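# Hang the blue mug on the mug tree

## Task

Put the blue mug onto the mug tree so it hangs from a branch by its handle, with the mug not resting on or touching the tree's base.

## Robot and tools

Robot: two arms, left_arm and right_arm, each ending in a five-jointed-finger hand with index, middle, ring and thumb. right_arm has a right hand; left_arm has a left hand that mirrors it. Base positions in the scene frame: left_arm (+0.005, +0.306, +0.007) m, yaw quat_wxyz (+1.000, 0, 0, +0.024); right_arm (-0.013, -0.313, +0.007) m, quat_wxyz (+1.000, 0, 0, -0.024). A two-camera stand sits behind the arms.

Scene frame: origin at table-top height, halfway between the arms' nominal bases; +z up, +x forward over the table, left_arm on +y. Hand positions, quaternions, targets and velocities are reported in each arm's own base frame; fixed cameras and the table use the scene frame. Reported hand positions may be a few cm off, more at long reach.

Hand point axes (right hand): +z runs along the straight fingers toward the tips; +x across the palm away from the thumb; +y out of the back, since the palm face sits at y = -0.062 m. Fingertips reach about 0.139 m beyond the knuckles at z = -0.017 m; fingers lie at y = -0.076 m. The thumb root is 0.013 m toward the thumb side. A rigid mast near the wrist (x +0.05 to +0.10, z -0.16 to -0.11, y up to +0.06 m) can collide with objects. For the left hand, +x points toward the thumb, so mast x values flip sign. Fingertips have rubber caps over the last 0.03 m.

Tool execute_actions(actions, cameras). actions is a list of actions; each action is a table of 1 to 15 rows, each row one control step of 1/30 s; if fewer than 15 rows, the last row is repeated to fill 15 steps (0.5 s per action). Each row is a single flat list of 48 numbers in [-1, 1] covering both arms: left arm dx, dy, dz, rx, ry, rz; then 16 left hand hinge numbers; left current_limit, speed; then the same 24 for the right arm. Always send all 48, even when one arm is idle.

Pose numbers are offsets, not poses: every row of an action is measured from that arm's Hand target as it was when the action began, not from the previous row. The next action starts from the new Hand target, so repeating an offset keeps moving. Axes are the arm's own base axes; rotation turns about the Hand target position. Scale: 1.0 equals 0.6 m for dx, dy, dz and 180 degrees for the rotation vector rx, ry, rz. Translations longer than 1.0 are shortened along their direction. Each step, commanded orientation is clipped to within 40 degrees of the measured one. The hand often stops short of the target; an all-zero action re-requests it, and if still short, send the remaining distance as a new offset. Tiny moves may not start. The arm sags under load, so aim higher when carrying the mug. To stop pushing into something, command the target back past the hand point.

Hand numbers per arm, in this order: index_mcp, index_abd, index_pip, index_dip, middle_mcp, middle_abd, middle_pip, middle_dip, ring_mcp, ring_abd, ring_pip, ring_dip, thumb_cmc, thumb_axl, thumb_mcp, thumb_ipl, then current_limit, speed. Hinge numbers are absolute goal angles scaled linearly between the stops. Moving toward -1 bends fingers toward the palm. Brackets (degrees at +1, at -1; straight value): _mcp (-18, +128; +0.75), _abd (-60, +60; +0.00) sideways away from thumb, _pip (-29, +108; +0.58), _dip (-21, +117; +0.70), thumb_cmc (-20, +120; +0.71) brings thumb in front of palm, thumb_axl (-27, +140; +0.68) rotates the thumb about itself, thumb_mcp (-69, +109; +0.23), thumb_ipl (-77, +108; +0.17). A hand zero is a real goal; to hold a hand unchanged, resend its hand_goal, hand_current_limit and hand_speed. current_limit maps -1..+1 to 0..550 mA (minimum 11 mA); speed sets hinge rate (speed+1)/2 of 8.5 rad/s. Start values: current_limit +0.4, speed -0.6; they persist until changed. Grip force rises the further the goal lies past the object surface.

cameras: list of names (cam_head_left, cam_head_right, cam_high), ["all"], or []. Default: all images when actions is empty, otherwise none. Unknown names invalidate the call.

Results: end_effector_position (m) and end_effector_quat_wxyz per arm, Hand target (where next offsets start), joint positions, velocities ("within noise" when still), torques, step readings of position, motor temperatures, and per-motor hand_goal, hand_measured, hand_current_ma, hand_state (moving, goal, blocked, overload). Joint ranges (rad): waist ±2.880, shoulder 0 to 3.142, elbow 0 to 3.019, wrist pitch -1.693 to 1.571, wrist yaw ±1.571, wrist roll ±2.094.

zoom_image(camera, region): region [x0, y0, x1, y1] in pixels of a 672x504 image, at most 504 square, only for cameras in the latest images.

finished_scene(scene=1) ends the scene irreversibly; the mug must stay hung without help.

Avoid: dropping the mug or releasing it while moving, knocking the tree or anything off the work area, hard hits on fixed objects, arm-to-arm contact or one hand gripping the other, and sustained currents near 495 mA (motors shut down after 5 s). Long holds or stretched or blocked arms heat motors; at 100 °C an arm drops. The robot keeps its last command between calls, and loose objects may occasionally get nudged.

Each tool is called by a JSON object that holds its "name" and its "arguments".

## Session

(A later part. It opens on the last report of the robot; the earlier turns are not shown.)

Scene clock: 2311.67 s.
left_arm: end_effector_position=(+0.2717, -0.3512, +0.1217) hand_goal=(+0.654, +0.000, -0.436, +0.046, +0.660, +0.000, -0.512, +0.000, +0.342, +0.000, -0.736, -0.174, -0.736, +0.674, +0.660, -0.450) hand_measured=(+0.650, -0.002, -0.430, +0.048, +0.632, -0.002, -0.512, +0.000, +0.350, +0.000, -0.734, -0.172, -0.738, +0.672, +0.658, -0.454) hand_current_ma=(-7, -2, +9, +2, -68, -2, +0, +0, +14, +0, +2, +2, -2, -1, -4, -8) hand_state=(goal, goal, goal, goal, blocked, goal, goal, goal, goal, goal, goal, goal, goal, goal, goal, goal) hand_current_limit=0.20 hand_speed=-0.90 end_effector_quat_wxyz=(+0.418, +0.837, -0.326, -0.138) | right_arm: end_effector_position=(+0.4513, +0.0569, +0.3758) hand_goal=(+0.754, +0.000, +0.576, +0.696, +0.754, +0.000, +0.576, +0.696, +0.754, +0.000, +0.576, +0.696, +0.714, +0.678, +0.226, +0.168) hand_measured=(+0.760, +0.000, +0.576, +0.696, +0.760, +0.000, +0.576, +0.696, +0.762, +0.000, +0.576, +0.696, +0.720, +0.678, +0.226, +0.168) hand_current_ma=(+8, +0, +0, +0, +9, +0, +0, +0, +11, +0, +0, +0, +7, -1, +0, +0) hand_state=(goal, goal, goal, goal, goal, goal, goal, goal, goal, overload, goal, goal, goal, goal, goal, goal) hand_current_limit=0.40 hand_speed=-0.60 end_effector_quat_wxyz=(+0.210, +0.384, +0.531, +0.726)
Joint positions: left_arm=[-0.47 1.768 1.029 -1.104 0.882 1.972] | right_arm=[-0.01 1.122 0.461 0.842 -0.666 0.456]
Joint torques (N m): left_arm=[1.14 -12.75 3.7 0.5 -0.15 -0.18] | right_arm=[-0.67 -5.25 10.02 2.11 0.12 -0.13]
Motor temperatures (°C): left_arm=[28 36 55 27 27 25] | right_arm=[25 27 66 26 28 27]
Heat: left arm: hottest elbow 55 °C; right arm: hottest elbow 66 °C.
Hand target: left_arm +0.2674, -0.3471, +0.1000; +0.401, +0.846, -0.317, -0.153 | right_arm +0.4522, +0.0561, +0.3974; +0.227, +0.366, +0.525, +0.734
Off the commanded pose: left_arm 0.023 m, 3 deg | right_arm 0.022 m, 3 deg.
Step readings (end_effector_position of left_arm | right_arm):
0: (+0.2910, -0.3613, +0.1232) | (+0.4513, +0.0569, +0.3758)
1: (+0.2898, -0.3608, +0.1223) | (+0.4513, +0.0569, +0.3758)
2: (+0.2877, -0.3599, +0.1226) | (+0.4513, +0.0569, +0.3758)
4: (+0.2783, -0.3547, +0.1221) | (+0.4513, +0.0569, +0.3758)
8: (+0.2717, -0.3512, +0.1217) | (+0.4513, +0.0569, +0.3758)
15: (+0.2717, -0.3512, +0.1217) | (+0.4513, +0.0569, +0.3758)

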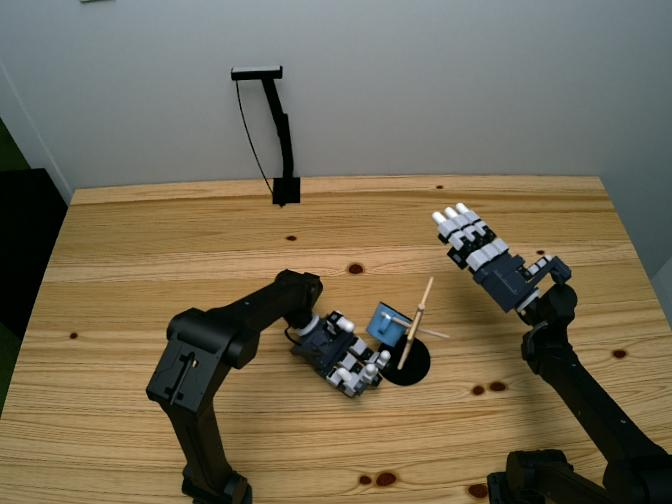

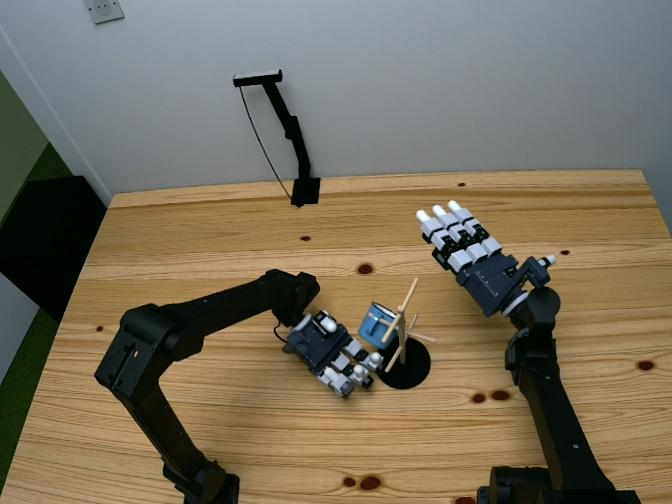

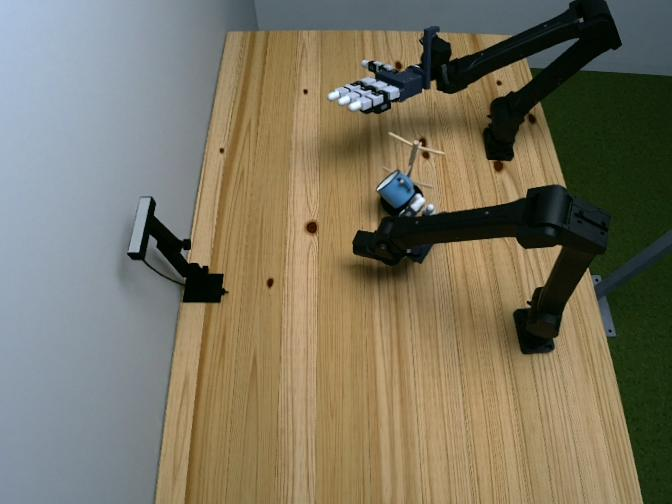

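{"name": "execute_actions", "arguments": {"actions": [[[-0.05,0.04,0.0,0,0,0,0.654,0,-0.436,0.046,0.66,0,-0.512,0.0,0.342,0,-0.737,-0.174,-0.736,0.674,0.66,-0.45,0.2,-0.9,0,0,0,0,0,0,0.754,0,0.576,0.696,0.754,0,0.576,0.696,0.754,0,0.576,0.696,0.714,0.678,0.226,0.168,0.4,-0.6]],[[-0.05,0.06,0.01,0,0,0,0.654,0,-0.436,0.046,0.66,0,-0.512,0.0,0.342,0,-0.737,-0.174,-0.736,0.674,0.66,-0.45,0.2,-0.9,0,0,0,0,0,0,0.754,0,0.576,0.696,0.754,0,0.576,0.696,0.754,0,0.576,0.696,0.714,0.678,0.226,0.168,0.4,-0.6]]], "cameras": ["all"]}}

{"name": "zoom_image", "arguments": {"camera": "cam_head_left", "region": [340, 290, 430, 380]}}

{"name": "zoom_image", "arguments": {"camera": "cam_high", "region": [370, 160, 440, 230]}}

Scene clock: 2319.40 s.
left_arm: end_effector_position=(+0.2093, -0.2935, +0.1192) hand_goal=(+0.654, +0.000, -0.436, +0.046, +0.660, +0.000, -0.512, +0.000, +0.342, +0.000, -0.736, -0.174, -0.736, +0.674, +0.660, -0.450) hand_measured=(+0.642, -0.002, -0.430, +0.048, +0.632, -0.002, -0.512, +0.000, +0.350, +0.000, -0.734, -0.172, -0.736, +0.672, +0.658, -0.454) hand_current_ma=(-23, -1, +8, +2, -71, -2, +0, +0, +15, +0, +2, +2, -1, -1, -4, -7) hand_state=(goal, goal, goal, goal, blocked, goal, goal, goal, goal, goal, goal, goal, goal, goal, goal, goal) hand_current_limit=0.20 hand_speed=-0.90 end_effector_quat_wxyz=(+0.417, +0.838, -0.322, -0.138) | right_arm: end_effector_position=(+0.4513, +0.0569, +0.3758) hand_goal=(+0.754, +0.000, +0.576, +0.696, +0.754, +0.000, +0.576, +0.696, +0.754, +0.000, +0.576, +0.696, +0.714, +0.678, +0.226, +0.168) hand_measured=(+0.760, +0.000, +0.576, +0.696, +0.760, +0.000, +0.576, +0.696, +0.762, +0.000, +0.576, +0.696, +0.720, +0.678, +0.226, +0.168) hand_current_ma=(+8, +0, +0, +0, +9, +0, +0, +0, +11, +0, +0, +0, +7, -1, +0, +0) hand_state=(goal, goal, goal, goal, goal, goal, goal, goal, goal, overload, goal, goal, goal, goal, goal, goal) hand_current_limit=0.40 hand_speed=-0.60 end_effector_quat_wxyz=(+0.210, +0.384, +0.531, +0.726)
Joint positions: left_arm=[-0.403 1.615 0.798 -1.1 0.861 2.061] | right_arm=[-0.01 1.122 0.461 0.842 -0.666 0.456]
Joint torques (N m): left_arm=[2.02 -9.93 4.12 -0.51 -0.28 0.03] | right_arm=[-0.56 -5.19 10 2.11 0.14 -0.13]
Motor temperatures (°C): left_arm=[28 35 55 27 27 25] | right_arm=[25 27 66 26 28 27]
Heat: left arm: hottest elbow 55 °C; right arm: hottest elbow 66 °C.
Hand target: left_arm +0.2073, -0.2871, +0.1060; +0.401, +0.846, -0.317, -0.153 | right_arm +0.4522, +0.0561, +0.3974; +0.227, +0.366, +0.525, +0.734
Off the commanded pose: left_arm 0.015 m, 3 deg | right_arm 0.022 m, 3 deg.
Step readings (end_effector_position of left_arm | right_arm):
0: (+0.2717, -0.3512, +0.1217) | (+0.4513, +0.0569, +0.3758)
1: (+0.2685, -0.3495, +0.1199) | (+0.4513, +0.0569, +0.3758)
2: (+0.2641, -0.3466, +0.1189) | (+0.4513, +0.0569, +0.3758)
4: (+0.2520, -0.3383, +0.1212) | (+0.4513, +0.0569, +0.3758)
8: (+0.2388, -0.3302, +0.1205) | (+0.4513, +0.0569, +0.3758)
15: (+0.2388, -0.3302, +0.1205) | (+0.4513, +0.0569, +0.3758)
16: (+0.2360, -0.3274, +0.1187) | (+0.4513, +0.0569, +0.3758)
17: (+0.2329, -0.3211, +0.1175) | (+0.4513, +0.0569, +0.3758)
19: (+0.2208, -0.3094, +0.1196) | (+0.4513, +0.0569, +0.3758)
23: (+0.2099, -0.2948, +0.1191) | (+0.4513, +0.0569, +0.3758)
30: (+0.2095, -0.2937, +0.1191) | (+0.4513, +0.0569, +0.3758)

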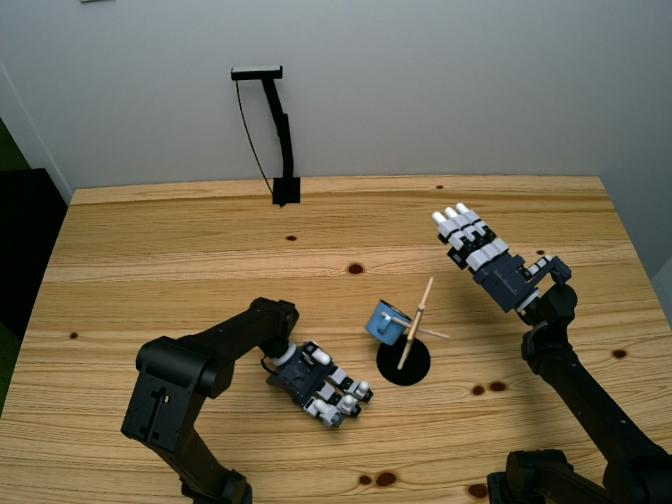

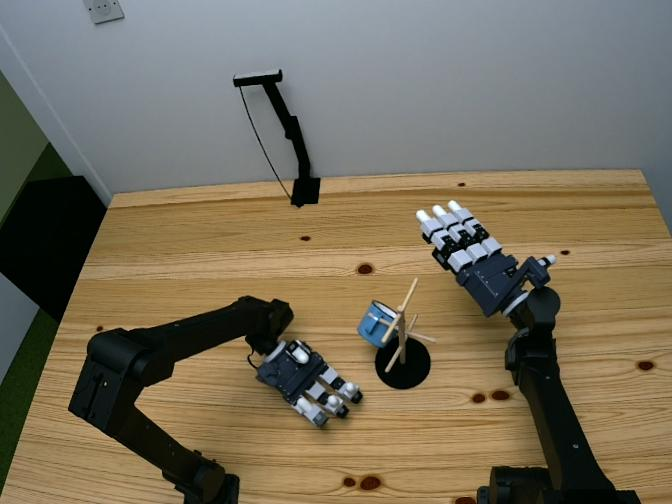

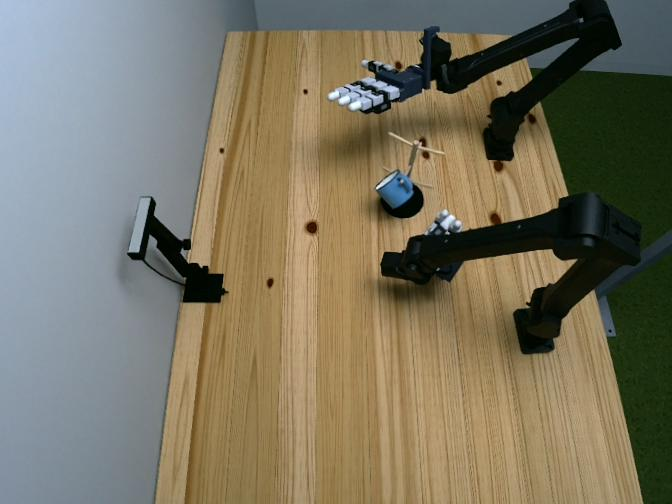

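Scaled by 5.600 from the camera's 672x504 image, which has a finer 960x720 frame.

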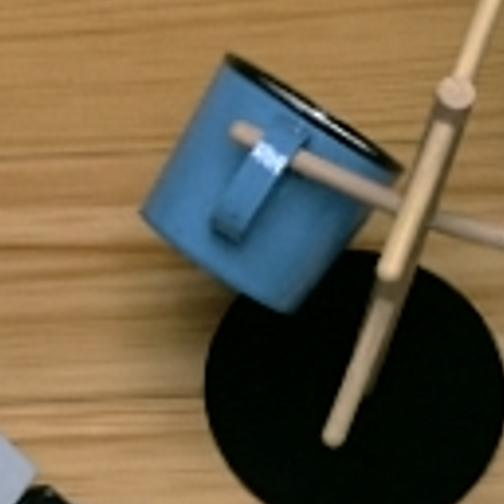

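Scaled by 7.200 from the camera's 672x504 image, which has a finer 960x720 frame.

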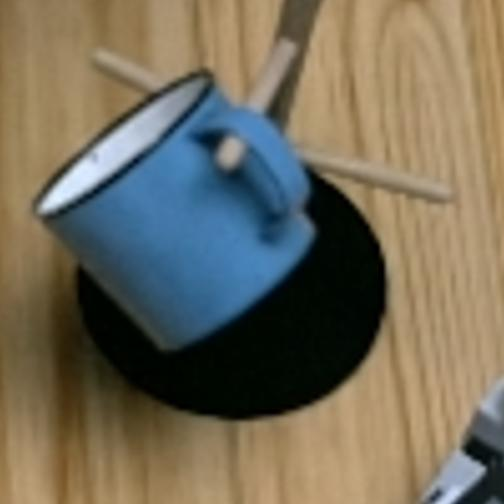

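{"name": "execute_actions", "arguments": {"actions": [], "cameras": ["cam_high"]}}

{"name": "zoom_image", "arguments": {"camera": "cam_high", "region": [370, 160, 440, 230]}}

Scene clock: 2327.50 s.
left_arm: end_effector_position=(+0.2093, -0.2935, +0.1192) hand_goal=(+0.654, +0.000, -0.436, +0.046, +0.660, +0.000, -0.512, +0.000, +0.342, +0.000, -0.736, -0.174, -0.736, +0.674, +0.660, -0.450) hand_measured=(+0.642, -0.002, -0.430, +0.048, +0.632, -0.002, -0.512, +0.000, +0.350, +0.000, -0.734, -0.172, -0.736, +0.672, +0.658, -0.454) hand_current_ma=(-23, -1, +8, +2, -71, -2, +0, +0, +15, +0, +2, +2, -1, -1, -4, -7) hand_state=(goal, goal, goal, goal, blocked, goal, goal, goal, goal, goal, goal, goal, goal, goal, goal, goal) hand_current_limit=0.20 hand_speed=-0.90 end_effector_quat_wxyz=(+0.417, +0.838, -0.322, -0.138) | right_arm: end_effector_position=(+0.4513, +0.0569, +0.3758) hand_goal=(+0.754, +0.000, +0.576, +0.696, +0.754, +0.000, +0.576, +0.696, +0.754, +0.000, +0.576, +0.696, +0.714, +0.678, +0.226, +0.168) hand_measured=(+0.760, +0.000, +0.576, +0.696, +0.760, +0.000, +0.576, +0.696, +0.762, +0.000, +0.576, +0.696, +0.720, +0.678, +0.226, +0.168) hand_current_ma=(+8, +0, +0, +0, +9, +0, +0, +0, +11, +0, +0, +0, +7, -1, +0, +0) hand_state=(goal, goal, goal, goal, goal, goal, goal, goal, goal, overload, goal, goal, goal, goal, goal, goal) hand_current_limit=0.40 hand_speed=-0.60 end_effector_quat_wxyz=(+0.210, +0.384, +0.531, +0.726)
Joint positions: left_arm=[-0.403 1.615 0.798 -1.1 0.861 2.061] | right_arm=[-0.01 1.122 0.461 0.842 -0.666 0.456]
Joint velocities: within noise
Joint torques (N m): left_arm=[2.02 -9.93 4.15 -0.51 -0.28 0.03] | right_arm=[-0.73 -5.36 10.02 2.1 0.12 -0.14]
Motor temperatures (°C): left_arm=[28 34 54 27 27 25] | right_arm=[25 27 66 26 28 27]
Heat: left arm: hottest elbow 54 °C; right arm: hottest elbow 66 °C.
Hand target: left_arm +0.2073, -0.2871, +0.1060; +0.401, +0.846, -0.317, -0.153 | right_arm +0.4522, +0.0561, +0.3974; +0.227, +0.366, +0.525, +0.734
Off the commanded pose: left_arm 0.015 m, 3 deg | right_arm 0.022 m, 3 deg.
Images, in order (width x height): cam_high 672x504.

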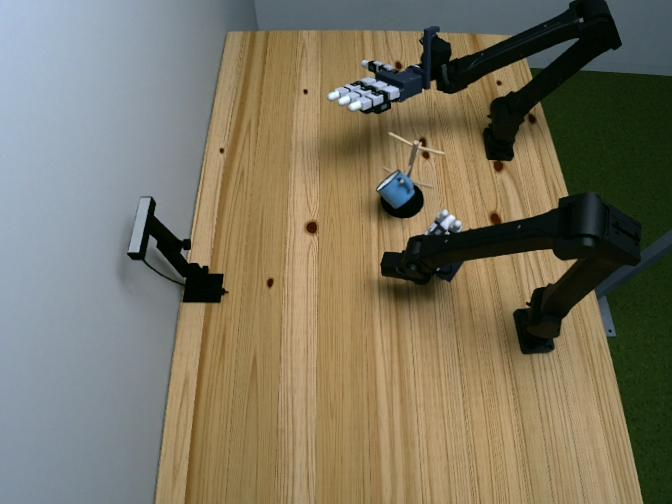

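Scaled by 7.200 from the camera's 672x504 image, which has a finer 960x720 frame.

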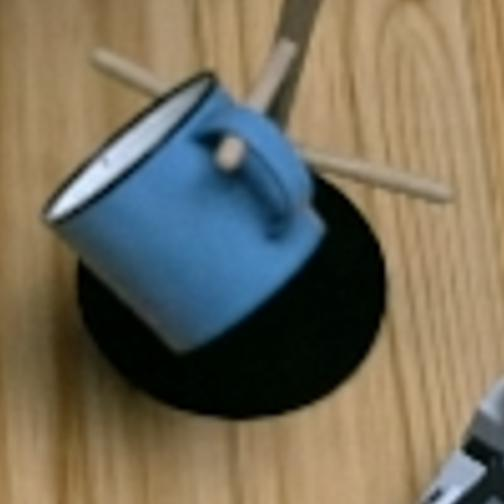

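{"name": "execute_actions", "arguments": {"actions": [], "cameras": ["cam_head_left", "cam_high"]}}

{"name": "zoom_image", "arguments": {"camera": "cam_high", "region": [370, 160, 440, 230]}}

{"name": "zoom_image", "arguments": {"camera": "cam_head_left", "region": [340, 290, 430, 380]}}

Scene clock: 2333.77 s.
left_arm: end_effector_position=(+0.2093, -0.2935, +0.1192) hand_goal=(+0.654, +0.000, -0.436, +0.046, +0.660, +0.000, -0.512, +0.000, +0.342, +0.000, -0.736, -0.174, -0.736, +0.674, +0.660, -0.450) hand_measured=(+0.642, -0.002, -0.430, +0.048, +0.632, -0.002, -0.512, +0.000, +0.350, +0.000, -0.734, -0.172, -0.736, +0.672, +0.658, -0.454) hand_current_ma=(-23, -1, +8, +2, -71, -2, +0, +0, +15, +0, +2, +2, -1, -1, -4, -7) hand_state=(goal, goal, goal, goal, blocked, goal, goal, goal, goal, goal, goal, goal, goal, goal, goal, goal) hand_current_limit=0.20 hand_speed=-0.90 end_effector_quat_wxyz=(+0.417, +0.838, -0.322, -0.138) | right_arm: end_effector_position=(+0.4513, +0.0569, +0.3758) hand_goal=(+0.754, +0.000, +0.576, +0.696, +0.754, +0.000, +0.576, +0.696, +0.754, +0.000, +0.576, +0.696, +0.714, +0.678, +0.226, +0.168) hand_measured=(+0.760, +0.000, +0.576, +0.696, +0.760, +0.000, +0.576, +0.696, +0.762, +0.000, +0.576, +0.696, +0.720, +0.678, +0.226, +0.168) hand_current_ma=(+8, +0, +0, +0, +9, +0, +0, +0, +11, +0, +0, +0, +7, -1, +0, +0) hand_state=(goal, goal, goal, goal, goal, goal, goal, goal, goal, overload, goal, goal, goal, goal, goal, goal) hand_current_limit=0.40 hand_speed=-0.60 end_effector_quat_wxyz=(+0.210, +0.384, +0.531, +0.726)
Joint positions: left_arm=[-0.403 1.615 0.798 -1.1 0.861 2.061] | right_arm=[-0.01 1.122 0.461 0.842 -0.666 0.456]
Joint velocities: within noise
Joint torques (N m): left_arm=[2.02 -9.93 4.12 -0.51 -0.27 0.03] | right_arm=[-0.44 -5.3 10.03 2.18 0.14 -0.14]
Motor temperatures (°C): left_arm=[28 34 54 27 27 25] | right_arm=[25 27 66 26 28 27]
Heat: left arm: hottest elbow 54 °C; right arm: hottest elbow 66 °C.
Hand target: left_arm +0.2073, -0.2871, +0.1060; +0.401, +0.846, -0.317, -0.153 | right_arm +0.4522, +0.0561, +0.3974; +0.227, +0.366, +0.525, +0.734
Off the commanded pose: left_arm 0.015 m, 3 deg | right_arm 0.022 m, 3 deg.
Images, in order (width x height): cam_head_left 672x504, cam_high 672x504.

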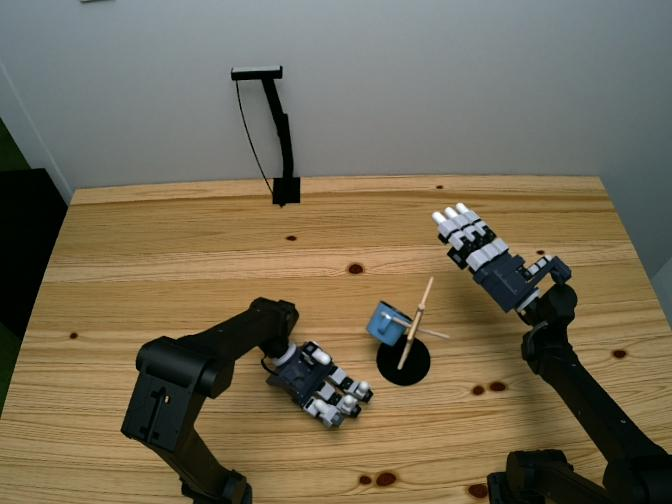

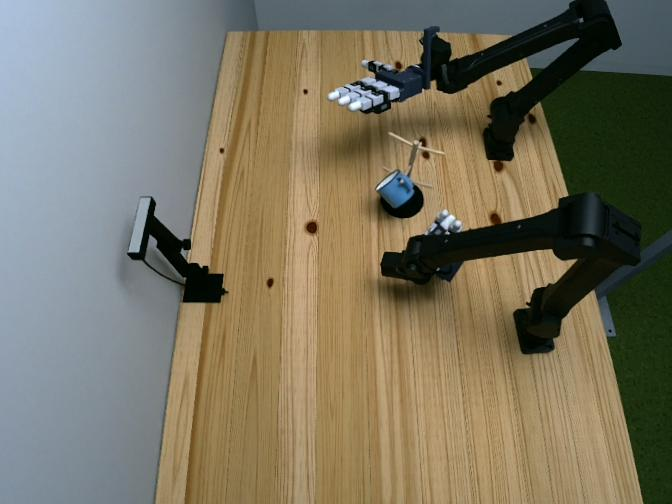

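Scaled by 7.200 from the camera's 672x504 image, which has a finer 960x720 frame.

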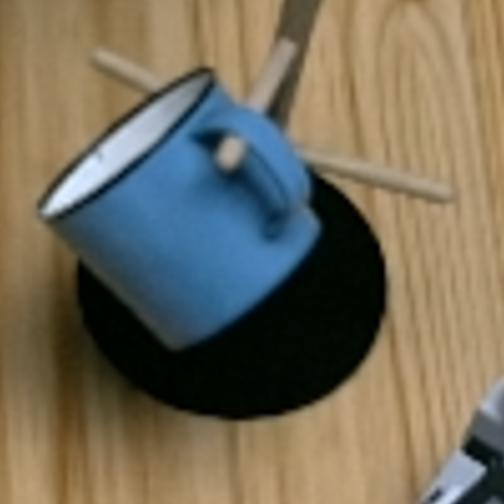

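Scaled by 5.600 from the camera's 672x504 image, which has a finer 960x720 frame.

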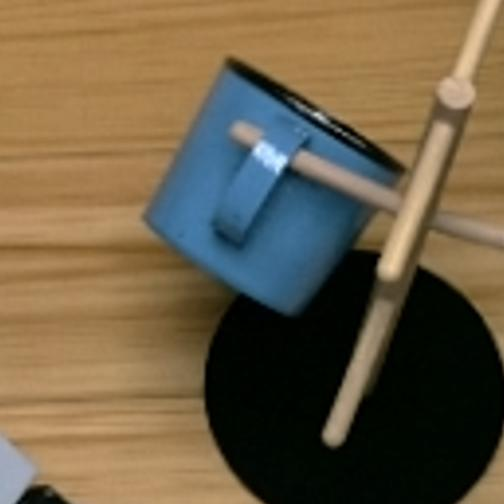

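The mug is hanging by its handle on the tree's middle peg, clear of the base. It is swinging slightly but staying in place on the peg, and the hand is well away from it.

{"name": "finished_scene", "arguments": {}}

The scene is finished: the task was done.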